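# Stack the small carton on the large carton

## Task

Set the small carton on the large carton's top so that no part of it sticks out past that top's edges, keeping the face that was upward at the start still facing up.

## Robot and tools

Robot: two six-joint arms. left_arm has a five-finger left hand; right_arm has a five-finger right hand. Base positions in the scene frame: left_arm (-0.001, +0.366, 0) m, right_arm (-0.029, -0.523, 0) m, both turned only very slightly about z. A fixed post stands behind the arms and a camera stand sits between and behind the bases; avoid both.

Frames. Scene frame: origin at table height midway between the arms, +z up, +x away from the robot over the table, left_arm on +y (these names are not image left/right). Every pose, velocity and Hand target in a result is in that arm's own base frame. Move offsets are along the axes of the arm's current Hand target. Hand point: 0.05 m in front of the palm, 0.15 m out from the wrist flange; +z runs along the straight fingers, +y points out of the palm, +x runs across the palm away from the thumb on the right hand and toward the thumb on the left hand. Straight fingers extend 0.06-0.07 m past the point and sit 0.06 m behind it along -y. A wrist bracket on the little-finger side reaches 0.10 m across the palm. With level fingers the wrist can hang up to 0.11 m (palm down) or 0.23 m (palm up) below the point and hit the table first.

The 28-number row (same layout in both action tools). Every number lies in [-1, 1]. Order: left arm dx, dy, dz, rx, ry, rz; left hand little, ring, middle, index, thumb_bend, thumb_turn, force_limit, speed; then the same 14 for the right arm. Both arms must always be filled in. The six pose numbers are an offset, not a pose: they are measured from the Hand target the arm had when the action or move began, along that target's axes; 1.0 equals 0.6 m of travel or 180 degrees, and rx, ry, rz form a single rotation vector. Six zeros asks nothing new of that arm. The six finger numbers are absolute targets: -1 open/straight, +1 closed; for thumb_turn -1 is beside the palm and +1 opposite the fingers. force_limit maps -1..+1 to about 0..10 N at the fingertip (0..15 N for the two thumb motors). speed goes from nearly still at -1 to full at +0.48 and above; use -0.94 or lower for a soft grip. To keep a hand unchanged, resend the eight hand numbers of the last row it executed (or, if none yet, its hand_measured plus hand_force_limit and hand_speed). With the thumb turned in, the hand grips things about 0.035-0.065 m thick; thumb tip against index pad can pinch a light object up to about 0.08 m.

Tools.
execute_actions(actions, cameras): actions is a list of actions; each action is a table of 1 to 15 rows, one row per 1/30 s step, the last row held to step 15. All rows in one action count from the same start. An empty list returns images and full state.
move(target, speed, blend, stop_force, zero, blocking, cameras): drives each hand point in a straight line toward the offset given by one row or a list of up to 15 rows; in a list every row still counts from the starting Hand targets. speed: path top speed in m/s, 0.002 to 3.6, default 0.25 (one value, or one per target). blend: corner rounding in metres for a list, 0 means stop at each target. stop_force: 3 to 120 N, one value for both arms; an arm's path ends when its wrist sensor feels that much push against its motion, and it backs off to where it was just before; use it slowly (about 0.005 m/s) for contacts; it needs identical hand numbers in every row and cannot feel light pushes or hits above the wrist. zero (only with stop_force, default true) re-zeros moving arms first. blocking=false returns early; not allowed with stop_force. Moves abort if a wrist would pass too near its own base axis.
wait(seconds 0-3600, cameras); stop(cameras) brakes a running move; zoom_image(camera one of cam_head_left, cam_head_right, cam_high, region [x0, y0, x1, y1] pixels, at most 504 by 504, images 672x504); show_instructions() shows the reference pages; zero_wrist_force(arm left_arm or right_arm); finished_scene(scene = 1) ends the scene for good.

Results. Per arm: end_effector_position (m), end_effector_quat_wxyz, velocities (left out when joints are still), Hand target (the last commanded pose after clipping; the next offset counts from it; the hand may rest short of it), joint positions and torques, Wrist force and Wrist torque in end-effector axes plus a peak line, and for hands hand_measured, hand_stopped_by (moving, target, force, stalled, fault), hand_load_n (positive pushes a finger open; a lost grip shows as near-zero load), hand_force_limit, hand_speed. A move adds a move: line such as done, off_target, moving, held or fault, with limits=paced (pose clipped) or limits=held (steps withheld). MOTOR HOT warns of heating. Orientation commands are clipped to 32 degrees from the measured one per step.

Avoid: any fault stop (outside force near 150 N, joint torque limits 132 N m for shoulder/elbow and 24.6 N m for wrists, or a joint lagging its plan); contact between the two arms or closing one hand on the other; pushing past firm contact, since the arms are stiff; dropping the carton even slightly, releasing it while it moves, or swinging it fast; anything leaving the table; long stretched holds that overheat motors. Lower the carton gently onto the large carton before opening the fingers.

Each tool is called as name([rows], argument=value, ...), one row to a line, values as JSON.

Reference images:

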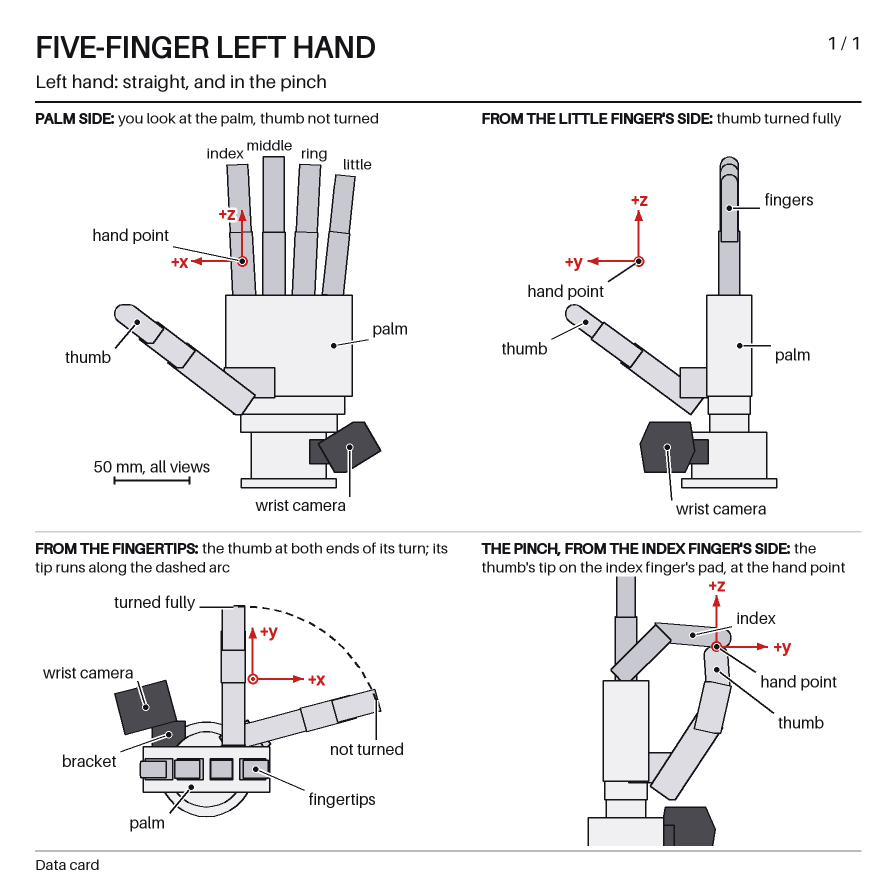

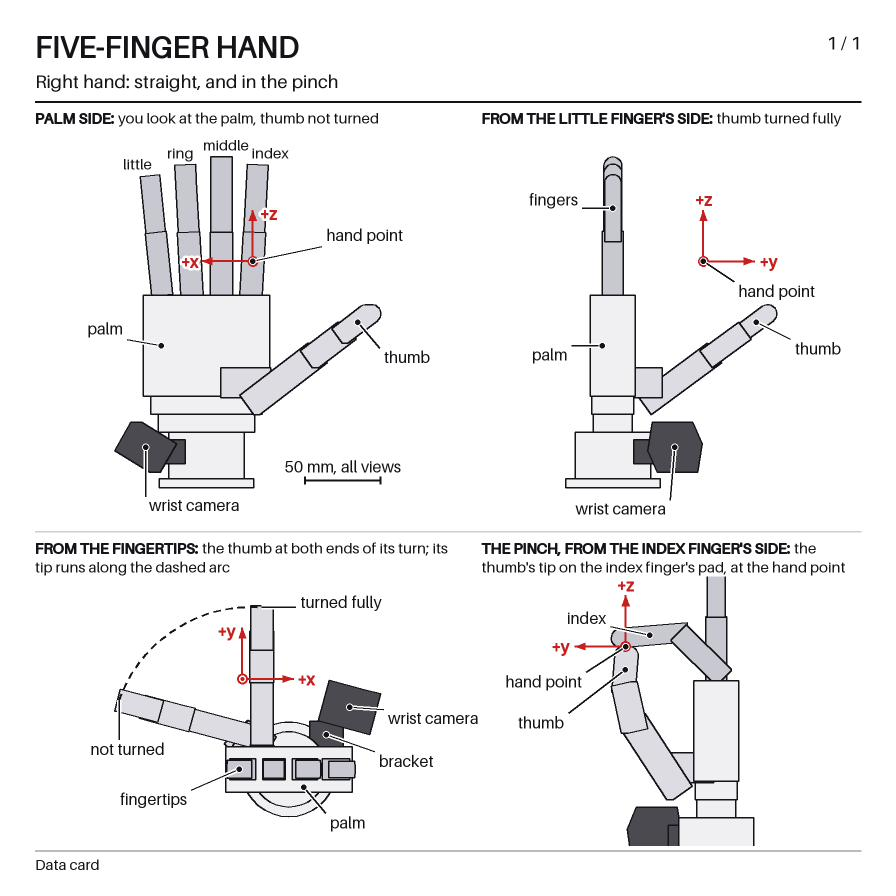

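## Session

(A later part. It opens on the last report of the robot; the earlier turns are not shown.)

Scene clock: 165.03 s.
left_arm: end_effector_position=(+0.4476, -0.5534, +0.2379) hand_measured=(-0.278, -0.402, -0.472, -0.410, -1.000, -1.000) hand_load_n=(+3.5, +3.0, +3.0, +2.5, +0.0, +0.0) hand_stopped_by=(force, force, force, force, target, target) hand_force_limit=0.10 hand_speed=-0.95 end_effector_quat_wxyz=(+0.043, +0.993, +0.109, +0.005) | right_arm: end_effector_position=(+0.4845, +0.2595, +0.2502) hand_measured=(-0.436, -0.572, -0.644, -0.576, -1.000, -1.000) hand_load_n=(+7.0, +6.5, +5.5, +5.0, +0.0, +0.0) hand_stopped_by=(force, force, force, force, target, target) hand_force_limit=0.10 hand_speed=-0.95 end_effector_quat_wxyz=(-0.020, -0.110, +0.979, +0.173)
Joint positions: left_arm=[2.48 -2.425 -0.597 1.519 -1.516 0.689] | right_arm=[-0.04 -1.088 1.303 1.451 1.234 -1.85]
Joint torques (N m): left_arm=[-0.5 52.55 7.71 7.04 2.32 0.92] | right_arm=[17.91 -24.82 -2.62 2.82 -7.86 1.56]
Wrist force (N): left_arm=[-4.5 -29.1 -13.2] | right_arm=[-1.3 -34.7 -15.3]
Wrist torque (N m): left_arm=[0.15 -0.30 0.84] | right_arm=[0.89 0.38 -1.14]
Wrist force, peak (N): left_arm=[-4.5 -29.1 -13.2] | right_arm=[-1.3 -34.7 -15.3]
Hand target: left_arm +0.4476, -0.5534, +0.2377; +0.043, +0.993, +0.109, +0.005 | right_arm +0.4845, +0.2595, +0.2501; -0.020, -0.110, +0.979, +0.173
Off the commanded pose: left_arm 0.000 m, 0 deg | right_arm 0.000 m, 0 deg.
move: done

move(target=[0,0.00032,-0.00365,0,0,0,-0.08,-0.08,-0.08,-0.08,-1,-1,0.1,-0.95,0,0.00125,-0.00345,0,0,0,-0.08,-0.08,-0.08,-0.08,-1,-1,0.1,-0.95], speed=0.02, cameras=["all"])

zoom_image(camera="cam_head_left", region=[430, 260, 530, 330])

zoom_image(camera="cam_high", region=[170, 170, 270, 270])

zoom_image(camera="cam_head_right", region=[420, 260, 520, 330])

Scene clock: 166.00 s.
left_arm: end_effector_position=(+0.4476, -0.5533, +0.2398) hand_measured=(-0.278, -0.402, -0.472, -0.410, -1.000, -1.000) hand_load_n=(+6.0, +6.0, +6.0, +5.5, +0.0, +0.0) hand_stopped_by=(force, force, force, force, target, target) hand_force_limit=0.10 hand_speed=-0.95 end_effector_quat_wxyz=(+0.043, +0.993, +0.109, +0.005) | right_arm: end_effector_position=(+0.4845, +0.2595, +0.2522) hand_measured=(-0.436, -0.572, -0.644, -0.576, -1.000, -1.000) hand_load_n=(+5.5, +5.5, +5.5, +4.5, -0.5, +0.0) hand_stopped_by=(force, force, force, force, target, target) hand_force_limit=0.10 hand_speed=-0.95 end_effector_quat_wxyz=(-0.020, -0.110, +0.979, +0.173)
Joint positions: left_arm=[2.48 -2.426 -0.59 1.513 -1.516 0.689] | right_arm=[-0.04 -1.089 1.299 1.456 1.234 -1.85]
Joint torques (N m): left_arm=[0.23 46.9 36.68 1.37 3.35 1.05] | right_arm=[17.37 -55.12 -26.43 6.72 -5.15 1.47]
Wrist force (N): left_arm=[-2.2 -27.6 1.2] | right_arm=[-3.9 -24.8 -5.8]
Wrist torque (N m): left_arm=[-0.21 -0.09 0.96] | right_arm=[0.63 0.16 -0.90]
Wrist force, peak (N): left_arm=[-3.8 -30.7 -14.7] | right_arm=[-1.3 -36.1 -17.9]
Hand target: left_arm +0.4476, -0.5534, +0.2399; +0.043, +0.993, +0.109, +0.005 | right_arm +0.4845, +0.2595, +0.2523; -0.020, -0.110, +0.979, +0.173
Off the commanded pose: left_arm 0.000 m, 0 deg | right_arm 0.000 m, 0 deg.
move: done

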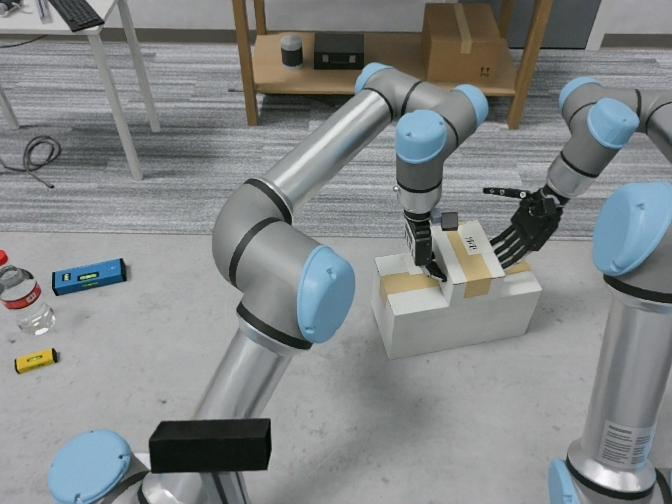

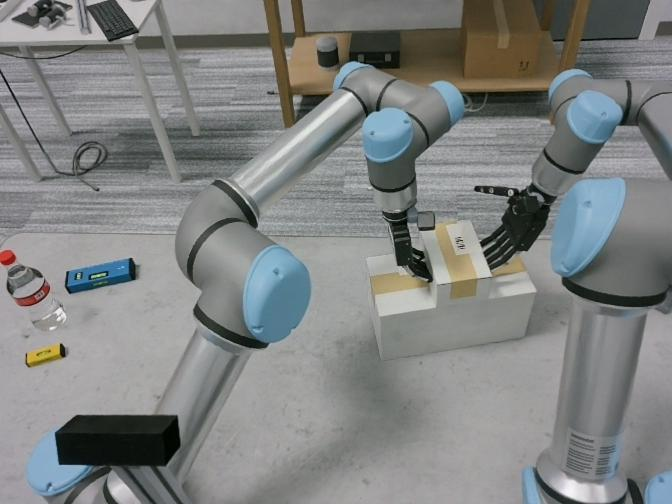

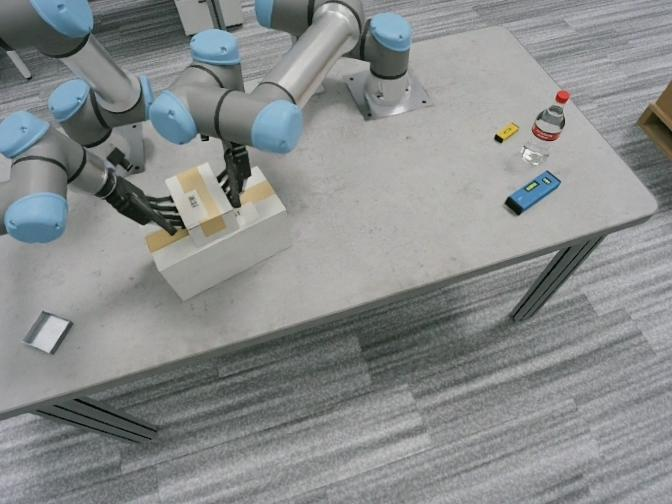

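Scaled by 5.040 from the camera's image (finer frame: 960x720).

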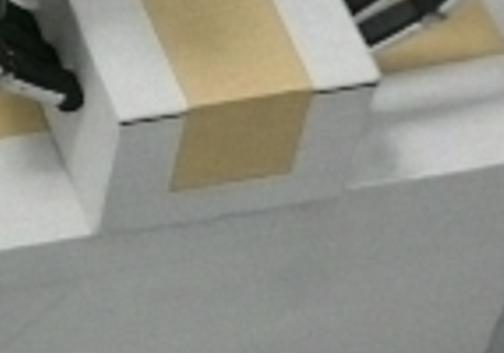

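Scaled by 5.040 from the camera's image (finer frame: 960x720).

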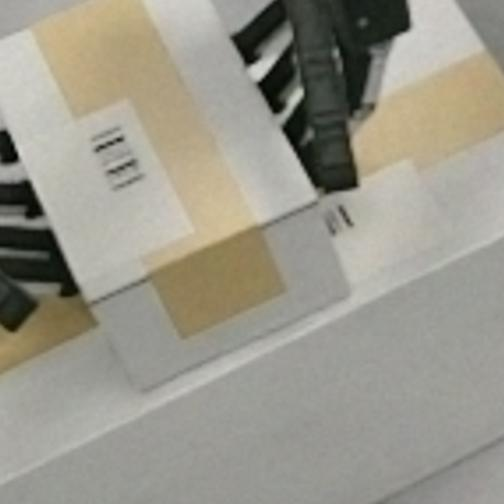

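Scaled by 5.040 from the camera's image (finer frame: 960x720).

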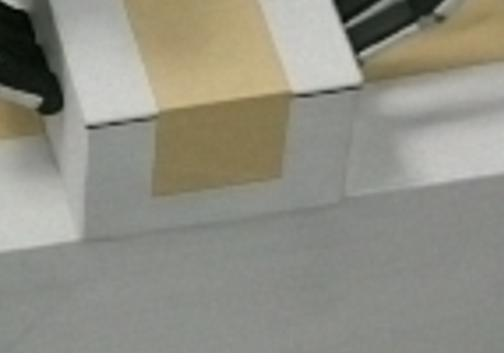

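move(target=[0.00567,-0.00333,-0.0028,0,0.00144,-0.0166,-0.08,-0.08,-0.08,-0.08,-1,-1,0.1,-0.95,-0.01297,0.00447,-0.00103,0,0.00569,-0.01568,-0.08,-0.08,-0.08,-0.08,-1,-1,0.1,-0.95], speed=0.02, cameras=["all"])

zoom_image(camera="cam_head_left", region=[430, 270, 500, 320])

zoom_image(camera="cam_head_left", region=[360, 200, 560, 370])

zoom_image(camera="cam_high", region=[170, 170, 270, 270])

zoom_image(camera="cam_high", region=[120, 130, 300, 310])

Scene clock: 182.93 s.
left_arm: end_effector_position=(+0.4505, -0.5506, +0.2414) hand_measured=(-0.278, -0.402, -0.472, -0.410, -1.000, -1.000) hand_load_n=(+6.0, +6.5, +6.0, +6.0, +0.0, +0.0) hand_stopped_by=(force, force, force, force, target, target) hand_force_limit=0.10 hand_speed=-0.95 end_effector_quat_wxyz=(+0.043, +0.990, +0.134, +0.006) | right_arm: end_effector_position=(+0.4915, +0.2634, +0.2538) hand_measured=(-0.436, -0.572, -0.644, -0.576, -1.000, -1.000) hand_load_n=(+5.5, +6.0, +5.0, +4.5, +0.0, +0.0) hand_stopped_by=(force, force, force, force, target, target) hand_force_limit=0.10 hand_speed=-0.95 end_effector_quat_wxyz=(-0.024, -0.135, +0.975, +0.172)
Joint positions: left_arm=[2.479 -2.424 -0.589 1.513 -1.519 0.637] | right_arm=[-0.03 -1.051 1.242 1.491 1.239 -1.895]
Joint torques (N m): left_arm=[-11.78 61.47 38.27 3.54 1.57 -1.52] | right_arm=[18.95 -28.94 -23.84 7.02 -5.08 -2.3]
Wrist force (N): left_arm=[-2.2 -28.5 1.1] | right_arm=[-3.7 -25.8 -6.3]
Wrist torque (N m): left_arm=[-0.25 -0.02 1.10] | right_arm=[0.53 0.15 -0.80]
Wrist force, peak (N): left_arm=[-2.3 -28.8 1.9] | right_arm=[-3.7 -26.1 -5.6]
Hand target: left_arm +0.4505, -0.5505, +0.2414; +0.043, +0.990, +0.135, +0.006 | right_arm +0.4916, +0.2635, +0.2538; -0.024, -0.135, +0.975, +0.172
Off the commanded pose: left_arm 0.000 m, 0 deg | right_arm 0.000 m, 0 deg.
move: done

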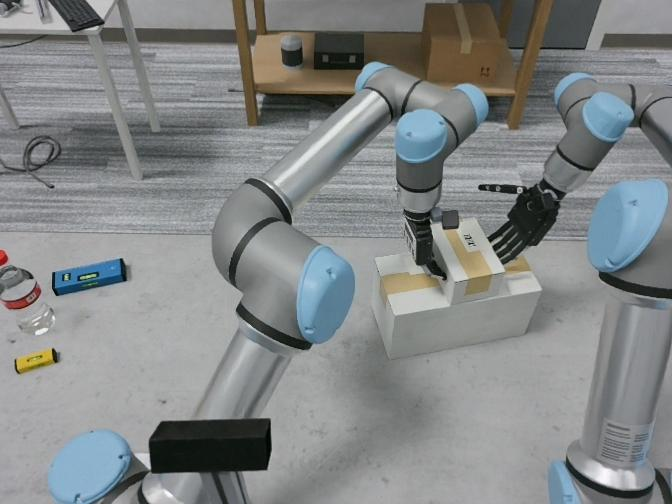

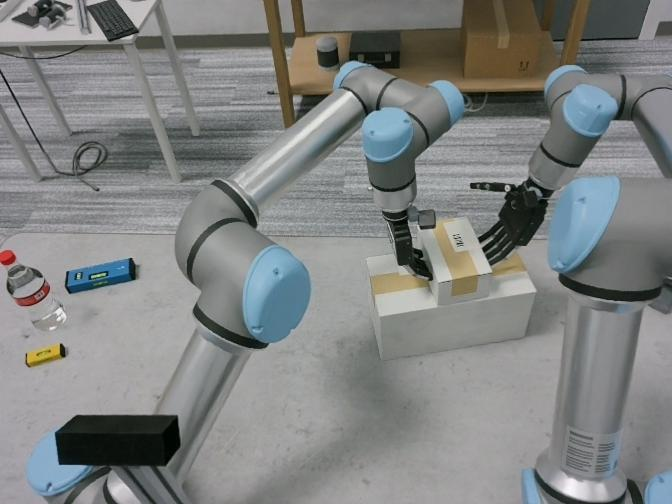

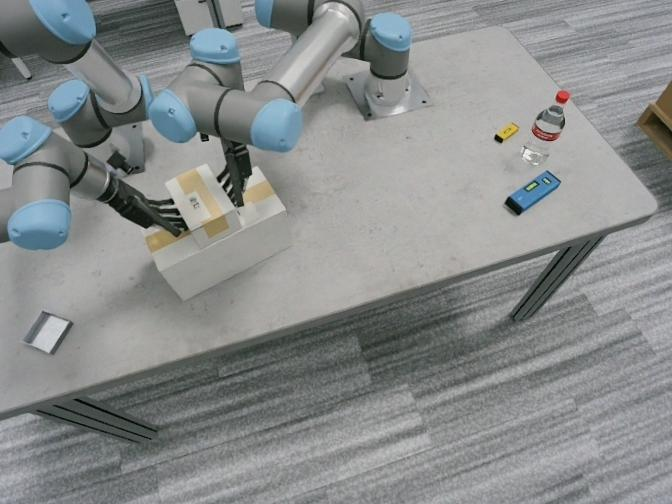

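Scaled by 7.200 from the camera's image (finer frame: 960x720).

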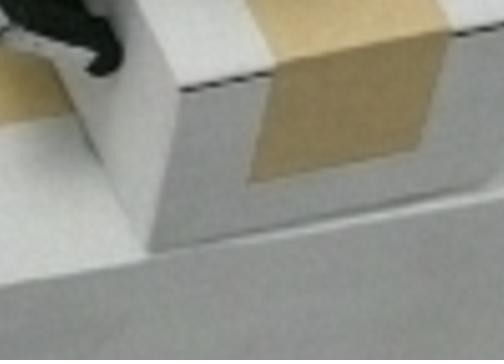

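Scaled by 2.520 from the camera's image (finer frame: 960x720).

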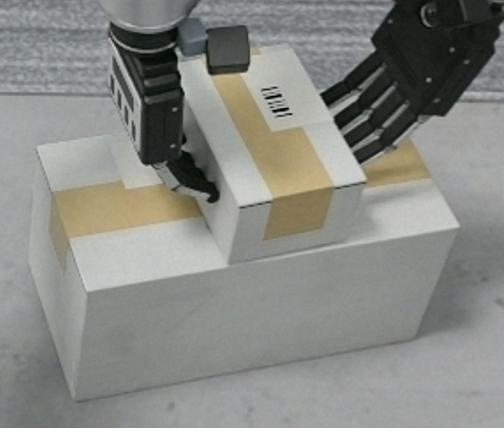

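Scaled by 5.040 from the camera's image (finer frame: 960x720).

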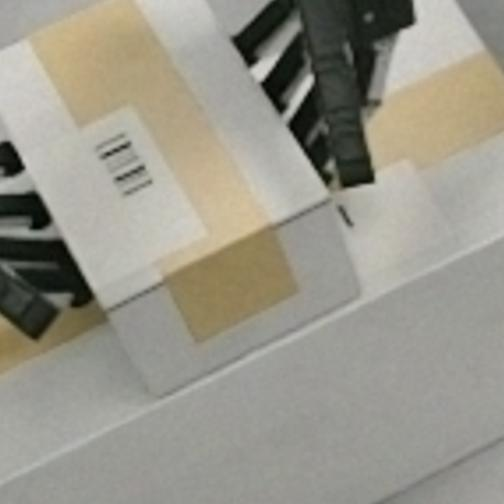

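Scaled by 2.800 from the camera's image (finer frame: 960x720).

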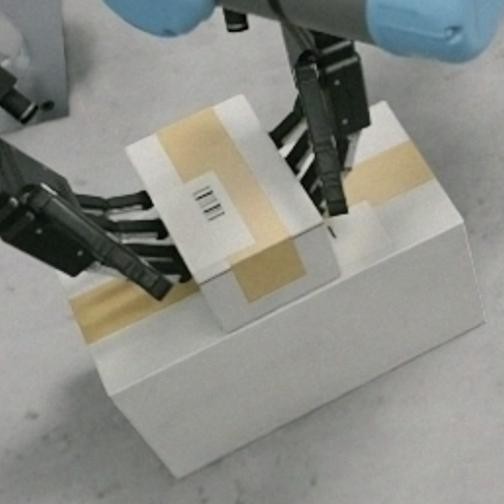

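execute_actions(actions=[])

Scene clock: 184.33 s.
left_arm: end_effector_position=(+0.4505, -0.5505, +0.2414) hand_measured=(-0.278, -0.402, -0.472, -0.410, -1.000, -1.000) hand_load_n=(+6.0, +6.0, +5.5, +6.0, +0.0, +0.0) hand_stopped_by=(force, force, force, force, target, target) hand_force_limit=0.10 hand_speed=-0.95 end_effector_quat_wxyz=(+0.043, +0.990, +0.135, +0.006) | right_arm: end_effector_position=(+0.4916, +0.2635, +0.2538) hand_measured=(-0.436, -0.572, -0.644, -0.576, -1.000, -1.000) hand_load_n=(+6.0, +6.0, +5.5, +4.5, +0.0, +0.0) hand_stopped_by=(force, force, force, force, target, target) hand_force_limit=0.10 hand_speed=-0.95 end_effector_quat_wxyz=(-0.024, -0.135, +0.975, +0.172)
Joint positions: left_arm=[2.479 -2.424 -0.589 1.513 -1.519 0.636] | right_arm=[-0.03 -1.051 1.241 1.491 1.239 -1.895]
Joint velocities: within noise
Joint torques (N m): left_arm=[-11 62.12 38.27 1.9 1.57 -1.54] | right_arm=[19.74 -28.99 -23.67 7.03 -5.06 -2.22]
Wrist force (N): left_arm=[-2.0 -28.5 1.0] | right_arm=[-3.6 -25.8 -6.4]
Wrist torque (N m): left_arm=[-0.23 -0.05 1.12] | right_arm=[0.55 0.15 -0.80]
Wrist force, peak (N): left_arm=[-3.0 -28.8 2.0] | right_arm=[-3.5 -25.9 -6.6]
Hand target: left_arm +0.4505, -0.5505, +0.2414; +0.043, +0.990, +0.135, +0.006 | right_arm +0.4916, +0.2635, +0.2538; -0.024, -0.135, +0.975, +0.172
Off the commanded pose: left_arm 0.000 m, 0 deg | right_arm 0.000 m, 0 deg.

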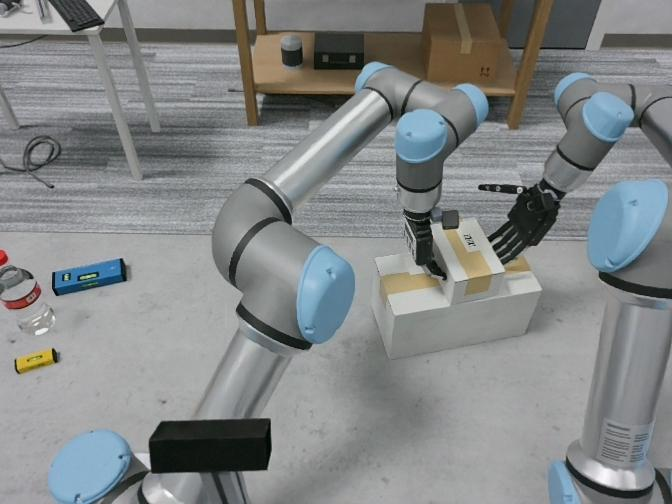

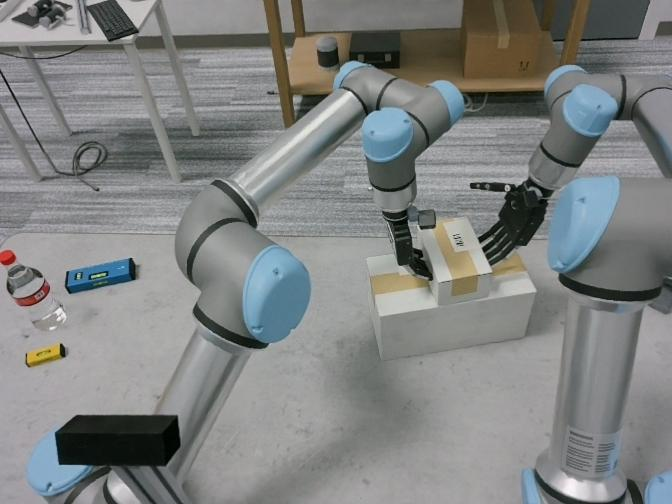

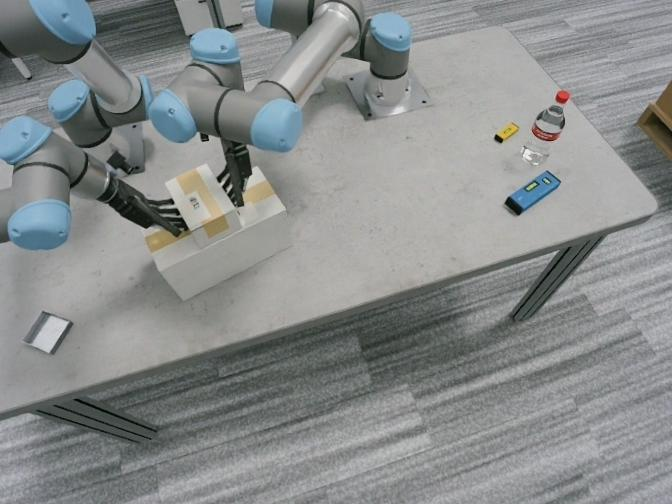

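zoom_image(camera="cam_head_left", region=[430, 260, 520, 328])

zoom_image(camera="cam_high", region=[150, 190, 260, 272])

zoom_image(camera="cam_head_right", region=[415, 265, 505, 333])

Scaled by 5.600 from the camera's image (finer frame: 960x720).

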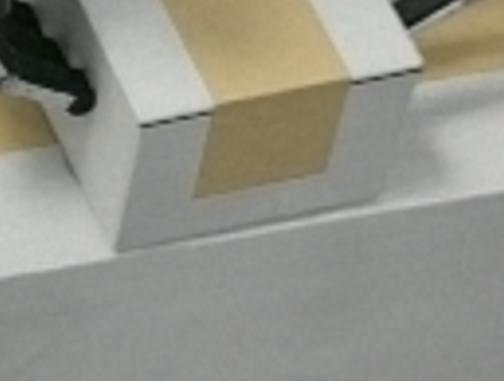

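Scaled by 4.582 from the camera's image (finer frame: 960x720).

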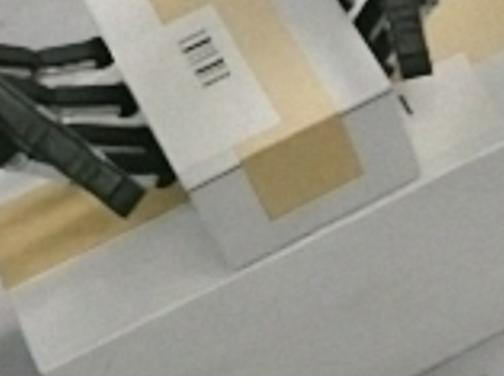

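Scaled by 5.600 from the camera's image (finer frame: 960x720).

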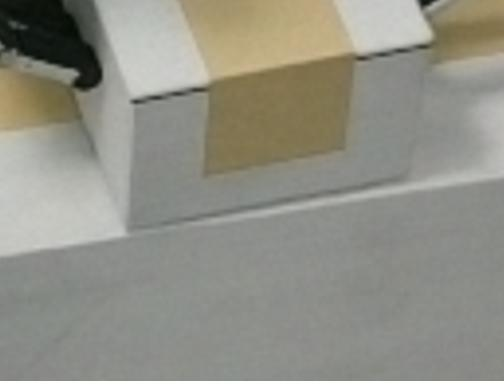

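zoom_image(camera="cam_high", region=[190, 215, 260, 267])

zoom_image(camera="cam_head_left", region=[440, 280, 510, 332])

Scaled by 7.200 from the camera's image (finer frame: 960x720).

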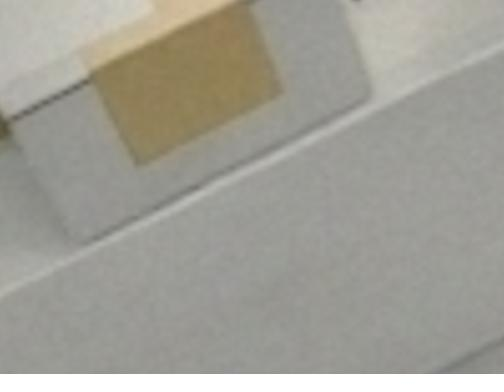

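Scaled by 7.200 from the camera's image (finer frame: 960x720).

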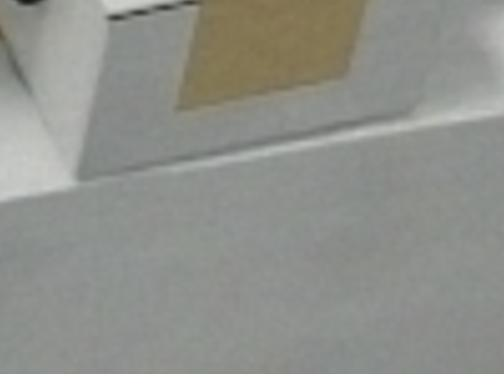

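move(target=[0.00133, 0.00044, 0.00121, 0, -0.00024, 0.00277, -0.08, -0.08, -0.08, -0.08, -1, -1, 0.1, -0.95, -0.00013, -0.0009, 0.00092, 0, -0.00095, 0.00261, -0.08, -0.08, -0.08, -0.08, -1, -1, 0.1, -0.95], speed=0.02, cameras=["cam_head_left", "cam_high"])

zoom_image(camera="cam_high", region=[190, 215, 260, 267])

zoom_image(camera="cam_head_left", region=[440, 280, 510, 332])

Scene clock: 189.27 s.
left_arm: end_effector_position=(+0.4513, -0.5506, +0.2407) hand_measured=(-0.278, -0.402, -0.472, -0.410, -1.000, -1.000) hand_load_n=(+6.0, +6.0, +6.0, +6.0, +0.0, +0.0) hand_stopped_by=(force, force, force, force, target, target) hand_force_limit=0.10 hand_speed=-0.95 end_effector_quat_wxyz=(+0.043, +0.990, +0.130, +0.006) | right_arm: end_effector_position=(+0.4917, +0.2632, +0.2531) hand_measured=(-0.436, -0.572, -0.644, -0.576, -1.000, -1.000) hand_load_n=(+5.5, +5.5, +5.0, +4.5, +0.0, +0.0) hand_stopped_by=(force, force, force, force, target, target) hand_force_limit=0.10 hand_speed=-0.95 end_effector_quat_wxyz=(-0.024, -0.131, +0.976, +0.172)
Joint positions: left_arm=[2.481 -2.426 -0.587 1.512 -1.519 0.647] | right_arm=[-0.031 -1.054 1.246 1.486 1.238 -1.887]
Joint torques (N m): left_arm=[1.04 47.28 36.44 1.61 4.79 0.81] | right_arm=[2.33 -56.68 -7.21 3.56 -7.48 1.81]
Wrist force (N): left_arm=[-2.6 -28.0 1.1] | right_arm=[-3.8 -25.7 -5.6]
Wrist torque (N m): left_arm=[-0.15 -0.01 0.94] | right_arm=[0.55 0.21 -0.93]
Wrist force, peak (N): left_arm=[-2.5 -29.0 2.2] | right_arm=[-3.1 -26.4 -6.6]
Hand target: left_arm +0.4513, -0.5506, +0.2407; +0.043, +0.991, +0.130, +0.006 | right_arm +0.4918, +0.2632, +0.2531; -0.024, -0.131, +0.976, +0.172
Off the commanded pose: left_arm 0.000 m, 0 deg | right_arm 0.000 m, 0 deg.
move: done

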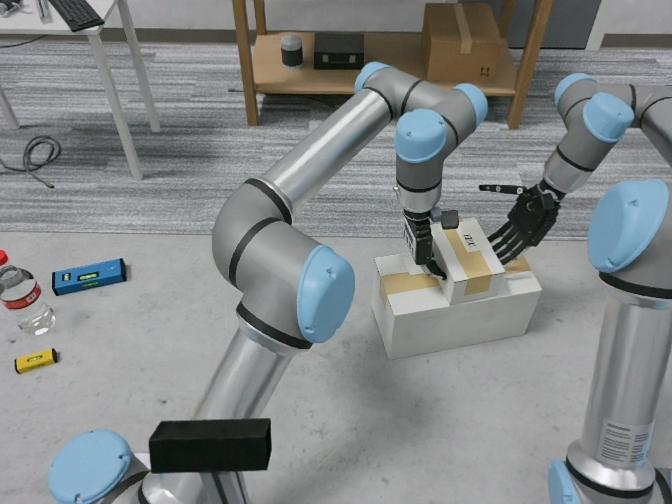

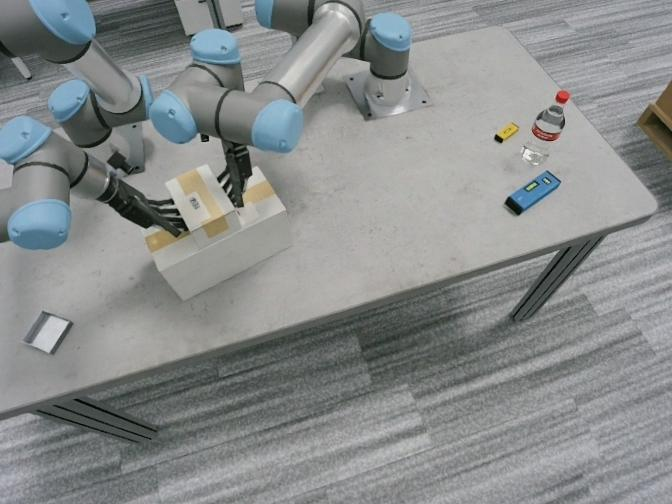

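Scaled by 7.200 from the camera's image (finer frame: 960x720).

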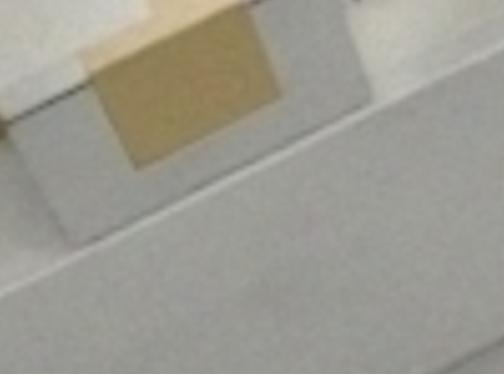

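Scaled by 7.200 from the camera's image (finer frame: 960x720).

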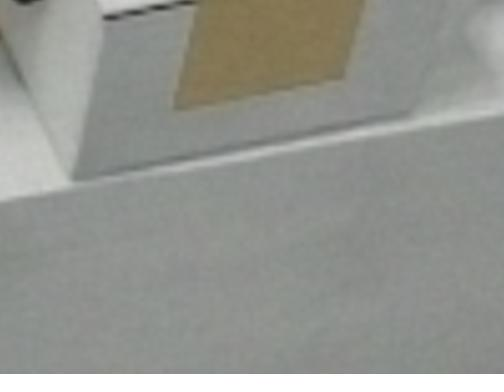

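zoom_image(camera="cam_head_left", region=[365, 215, 555, 365])

zoom_image(camera="cam_high", region=[135, 155, 305, 305])

Scaled by 2.653 from the camera's image (finer frame: 960x720).

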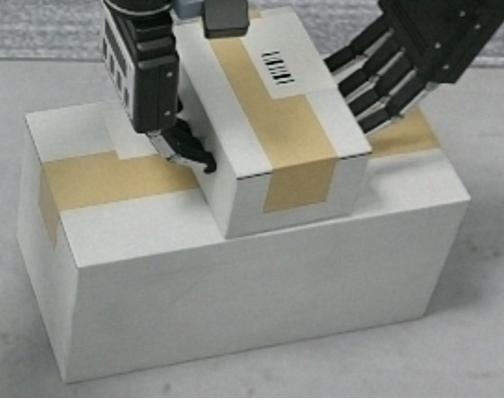

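Scaled by 2.965 from the camera's image (finer frame: 960x720).

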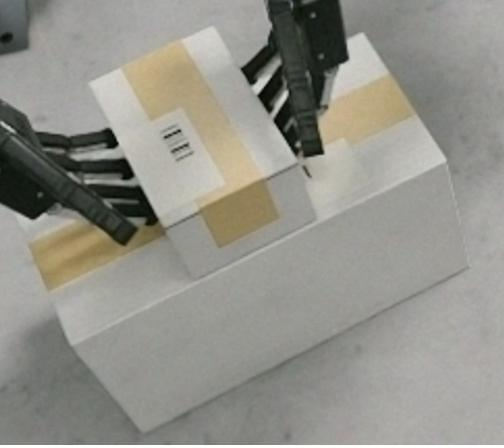

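move(target=[0, -0.000173, 0.00199, 0, 0, 0, -0.08, -0.08, -0.08, -0.08, -1, -1, 0.1, -0.95, 0, -0.00068, 0.00188, 0, 0, 0, -0.08, -0.08, -0.08, -0.08, -1, -1, 0.1, -0.95], speed=0.01, cameras=["cam_head_left", "cam_high"])

zoom_image(camera="cam_high", region=[190, 215, 260, 267])

zoom_image(camera="cam_head_left", region=[440, 280, 510, 332])

Scene clock: 193.03 s.
left_arm: end_effector_position=(+0.4513, -0.5506, +0.2395) hand_measured=(-0.278, -0.402, -0.472, -0.410, -1.000, -1.000) hand_load_n=(+6.0, +6.0, +6.0, +6.5, +0.0, +0.0) hand_stopped_by=(force, force, force, force, target, target) hand_force_limit=0.10 hand_speed=-0.95 end_effector_quat_wxyz=(+0.043, +0.991, +0.130, +0.006) | right_arm: end_effector_position=(+0.4917, +0.2632, +0.2520) hand_measured=(-0.436, -0.572, -0.644, -0.576, -1.000, -1.000) hand_load_n=(+5.5, +5.5, +5.5, +4.5, +0.0, +0.0) hand_stopped_by=(force, force, force, force, target, target) hand_force_limit=0.10 hand_speed=-0.95 end_effector_quat_wxyz=(-0.024, -0.131, +0.976, +0.172)
Joint positions: left_arm=[2.481 -2.426 -0.59 1.516 -1.519 0.647] | right_arm=[-0.031 -1.053 1.248 1.483 1.238 -1.887]
Joint torques (N m): left_arm=[0.88 61.89 13.35 5.62 4.59 0.99] | right_arm=[3.55 -28.03 -5.55 3.68 -7.45 1.76]
Wrist force (N): left_arm=[-2.4 -28.0 1.1] | right_arm=[-3.8 -24.9 -6.2]
Wrist torque (N m): left_arm=[-0.21 0.00 0.94] | right_arm=[0.62 0.15 -0.89]
Wrist force, peak (N): left_arm=[-3.0 -28.4 2.1] | right_arm=[-4.2 -26.0 -6.2]
Hand target: left_arm +0.4513, -0.5506, +0.2395; +0.043, +0.991, +0.130, +0.006 | right_arm +0.4918, +0.2632, +0.2519; -0.024, -0.131, +0.976, +0.172
Off the commanded pose: left_arm 0.000 m, 0 deg | right_arm 0.000 m, 0 deg.
move: done

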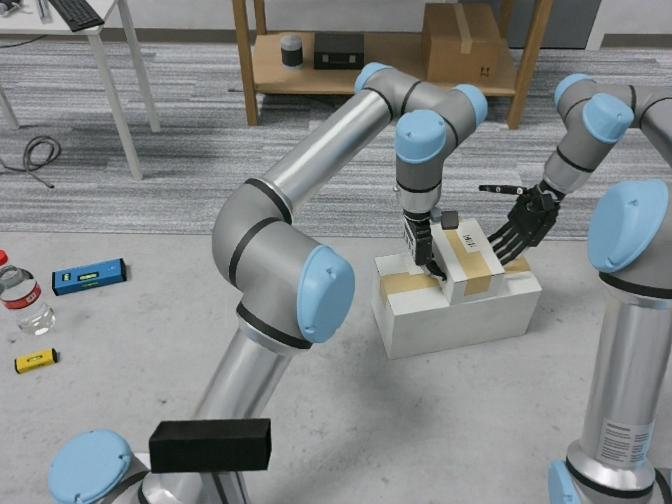

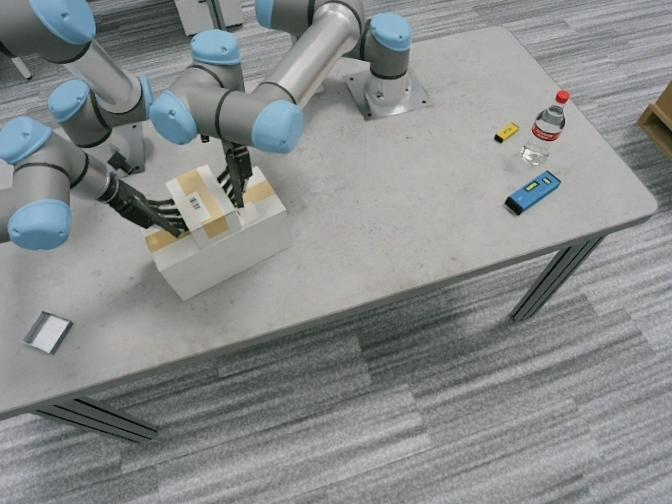

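Scaled by 7.200 from the camera's image (finer frame: 960x720).

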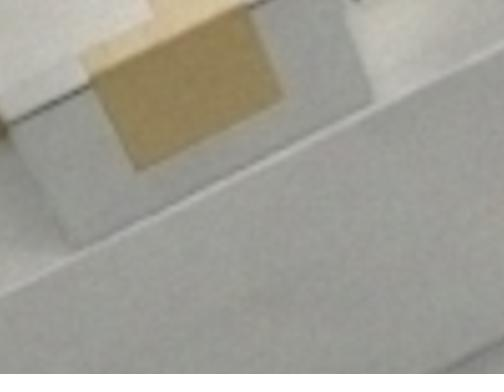

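Scaled by 7.200 from the camera's image (finer frame: 960x720).

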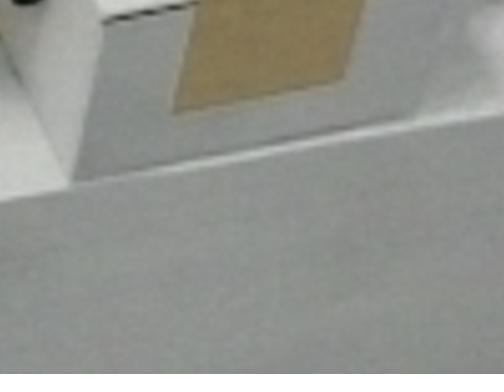

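move(target=[0, -0.00029, 0.00332, 0, 0, 0, -0.08, -0.08, -0.08, -0.08, -1, -1, 0.1, -0.95, 0, -0.00114, 0.00314, 0, 0, 0, -0.08, -0.08, -0.08, -0.08, -1, -1, 0.1, -0.95], speed=0.004, stop_force=4, cameras=["cam_head_left", "cam_high"])

zoom_image(camera="cam_high", region=[190, 215, 260, 267])

zoom_image(camera="cam_head_left", region=[440, 280, 510, 332])

Scene clock: 195.33 s.
left_arm: end_effector_position=(+0.4513, -0.5506, +0.2388) hand_measured=(-0.278, -0.402, -0.472, -0.410, -1.000, -1.000) hand_load_n=(+5.5, +5.5, +5.5, +5.0, +0.0, +0.0) hand_stopped_by=(force, force, force, force, target, target) hand_force_limit=0.10 hand_speed=-0.95 end_effector_quat_wxyz=(+0.043, +0.991, +0.130, +0.006) | right_arm: end_effector_position=(+0.4918, +0.2632, +0.2500) hand_measured=(-0.436, -0.572, -0.644, -0.576, -1.000, -1.000) hand_load_n=(+6.0, +5.5, +5.0, +4.0, +0.0, +0.0) hand_stopped_by=(force, force, force, force, target, target) hand_force_limit=0.10 hand_speed=-0.95 end_effector_quat_wxyz=(-0.024, -0.131, +0.976, +0.172)
Joint positions: left_arm=[2.481 -2.425 -0.593 1.518 -1.519 0.647] | right_arm=[-0.031 -1.052 1.252 1.478 1.238 -1.887]
Joint torques (N m): left_arm=[-2.34 44.28 36.51 1.7 4.51 1.04] | right_arm=[6.96 -28.41 -10.58 5.11 -7.27 1.76]
Wrist force (N): left_arm=[-0.9 -29.2 -2.8] | right_arm=[-1.9 -28.6 -11.4]
Wrist torque (N m): left_arm=[-0.11 -0.06 0.91] | right_arm=[0.75 0.24 -0.94]
Wrist force, peak (N): left_arm=[-0.1 -29.4 -4.4] | right_arm=[-1.7 -29.9 -12.7]
Hand target: left_arm +0.4513, -0.5506, +0.2388; +0.043, +0.991, +0.130, +0.006 (not the last commanded pose) | right_arm +0.4918, +0.2632, +0.2500; -0.024, -0.131, +0.976, +0.172
Off the commanded pose: left_arm 0.001 m, 0 deg | right_arm 0.000 m, 0 deg.
move: contact (left_arm, right_arm)

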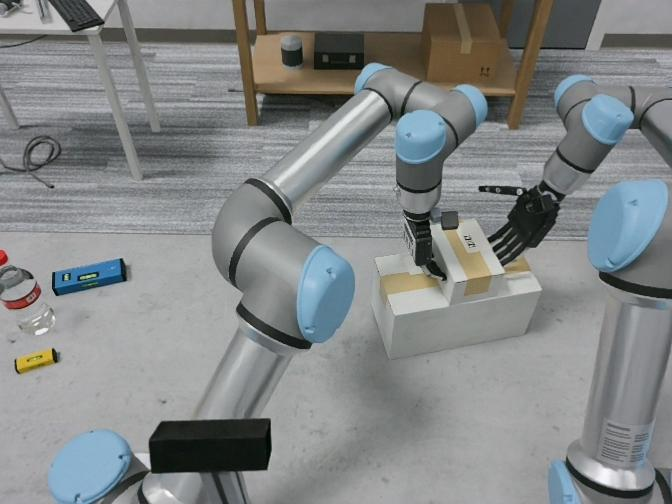

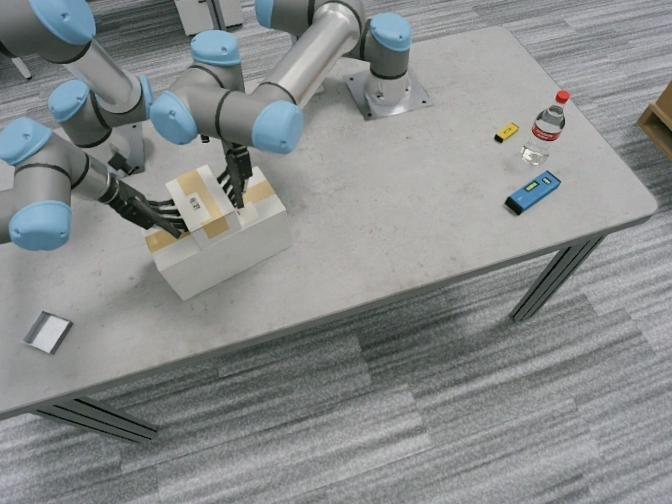

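Scaled by 7.200 from the camera's image (finer frame: 960x720).

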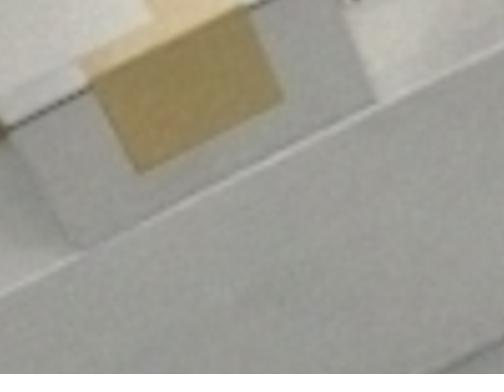

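Scaled by 7.200 from the camera's image (finer frame: 960x720).

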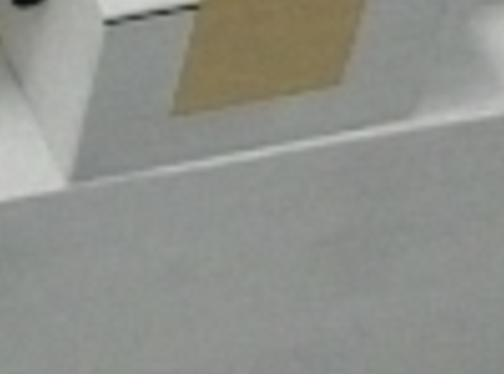

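move([
  [0, 0.000145, -0.00166, 0, 0, 0, -0.08, -0.08, -0.08, -0.08, -1, -1, 0.1, -0.95, 0, 0.00057, -0.00157, 0, 0, 0, -0.08, -0.08, -0.08, -0.08, -1, -1, 0.1, -0.95],
  [0.00101, 0.0012, -0.00157, 0, -0.00048, 0.00553, -0.08, -0.08, -0.08, -0.08, -1, -1, 0.1, -0.95, 0.00138, -0.00044, -0.00194, 0, -0.0019, 0.00523, -0.08, -0.08, -0.08, -0.08, -1, -1, 0.1, -0.95],
], speed=0.01, cameras=["cam_head_left", "cam_high"])

zoom_image(camera="cam_high", region=[190, 215, 260, 267])

zoom_image(camera="cam_head_left", region=[440, 280, 510, 332])

Scene clock: 199.30 s.
left_arm: end_effector_position=(+0.4521, -0.5511, +0.2398) hand_measured=(-0.278, -0.402, -0.472, -0.410, -1.000, -1.000) hand_load_n=(+6.0, +6.0, +6.0, +6.0, +0.0, +0.0) hand_stopped_by=(force, force, force, force, target, target) hand_force_limit=0.10 hand_speed=-0.95 end_effector_quat_wxyz=(+0.043, +0.992, +0.122, +0.006) | right_arm: end_effector_position=(+0.4911, +0.2623, +0.2510) hand_measured=(-0.436, -0.572, -0.644, -0.576, -1.000, -1.000) hand_load_n=(+5.5, +5.5, +5.0, +4.5, +0.0, +0.0) hand_stopped_by=(force, force, force, force, target, target) hand_force_limit=0.10 hand_speed=-0.95 end_effector_quat_wxyz=(-0.022, -0.123, +0.977, +0.172)
Joint positions: left_arm=[2.484 -2.43 -0.583 1.511 -1.517 0.667] | right_arm=[-0.033 -1.061 1.262 1.472 1.236 -1.871]
Joint torques (N m): left_arm=[0.58 48.17 39.38 1.25 4.96 1.02] | right_arm=[1.57 -56.13 -4.78 3.17 -7.58 1.81]
Wrist force (N): left_arm=[-2.0 -27.7 2.3] | right_arm=[-2.5 -24.7 -5.0]
Wrist torque (N m): left_arm=[-0.16 0.02 0.92] | right_arm=[0.62 0.22 -0.90]
Wrist force, peak (N): left_arm=[-1.1 -29.7 -2.2] | right_arm=[-1.8 -28.9 -12.0]
Hand target: left_arm +0.4521, -0.5511, +0.2398; +0.043, +0.992, +0.122, +0.006 | right_arm +0.4911, +0.2623, +0.2510; -0.022, -0.123, +0.977, +0.172
Off the commanded pose: left_arm 0.000 m, 0 deg | right_arm 0.000 m, 0 deg.
move: done

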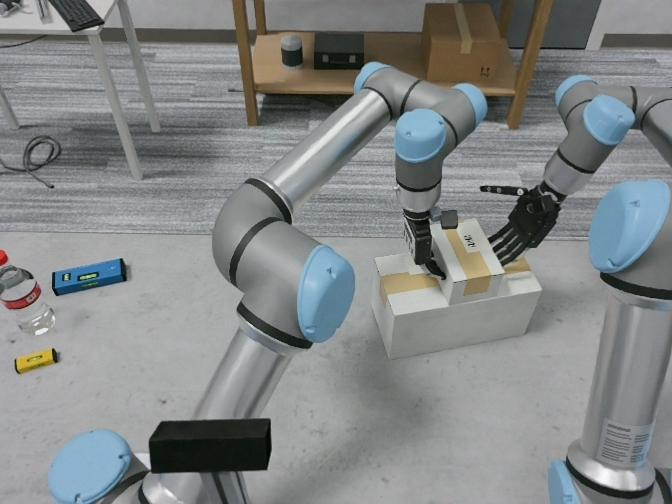

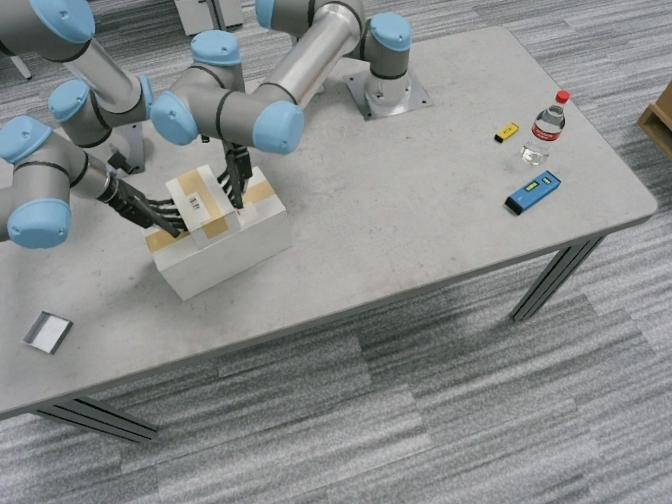

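Scaled by 7.200 from the camera's image (finer frame: 960x720).

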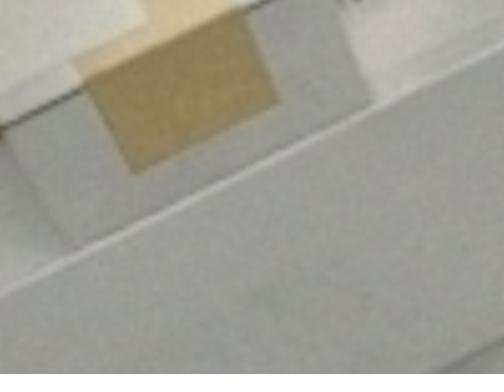

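Scaled by 7.200 from the camera's image (finer frame: 960x720).

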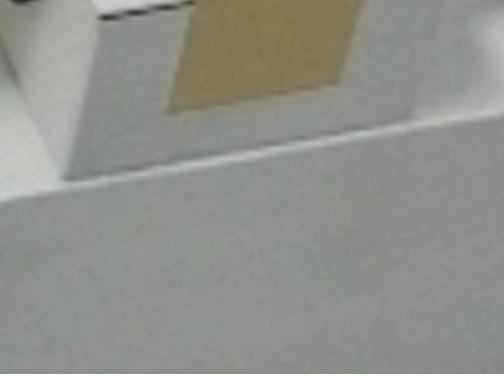

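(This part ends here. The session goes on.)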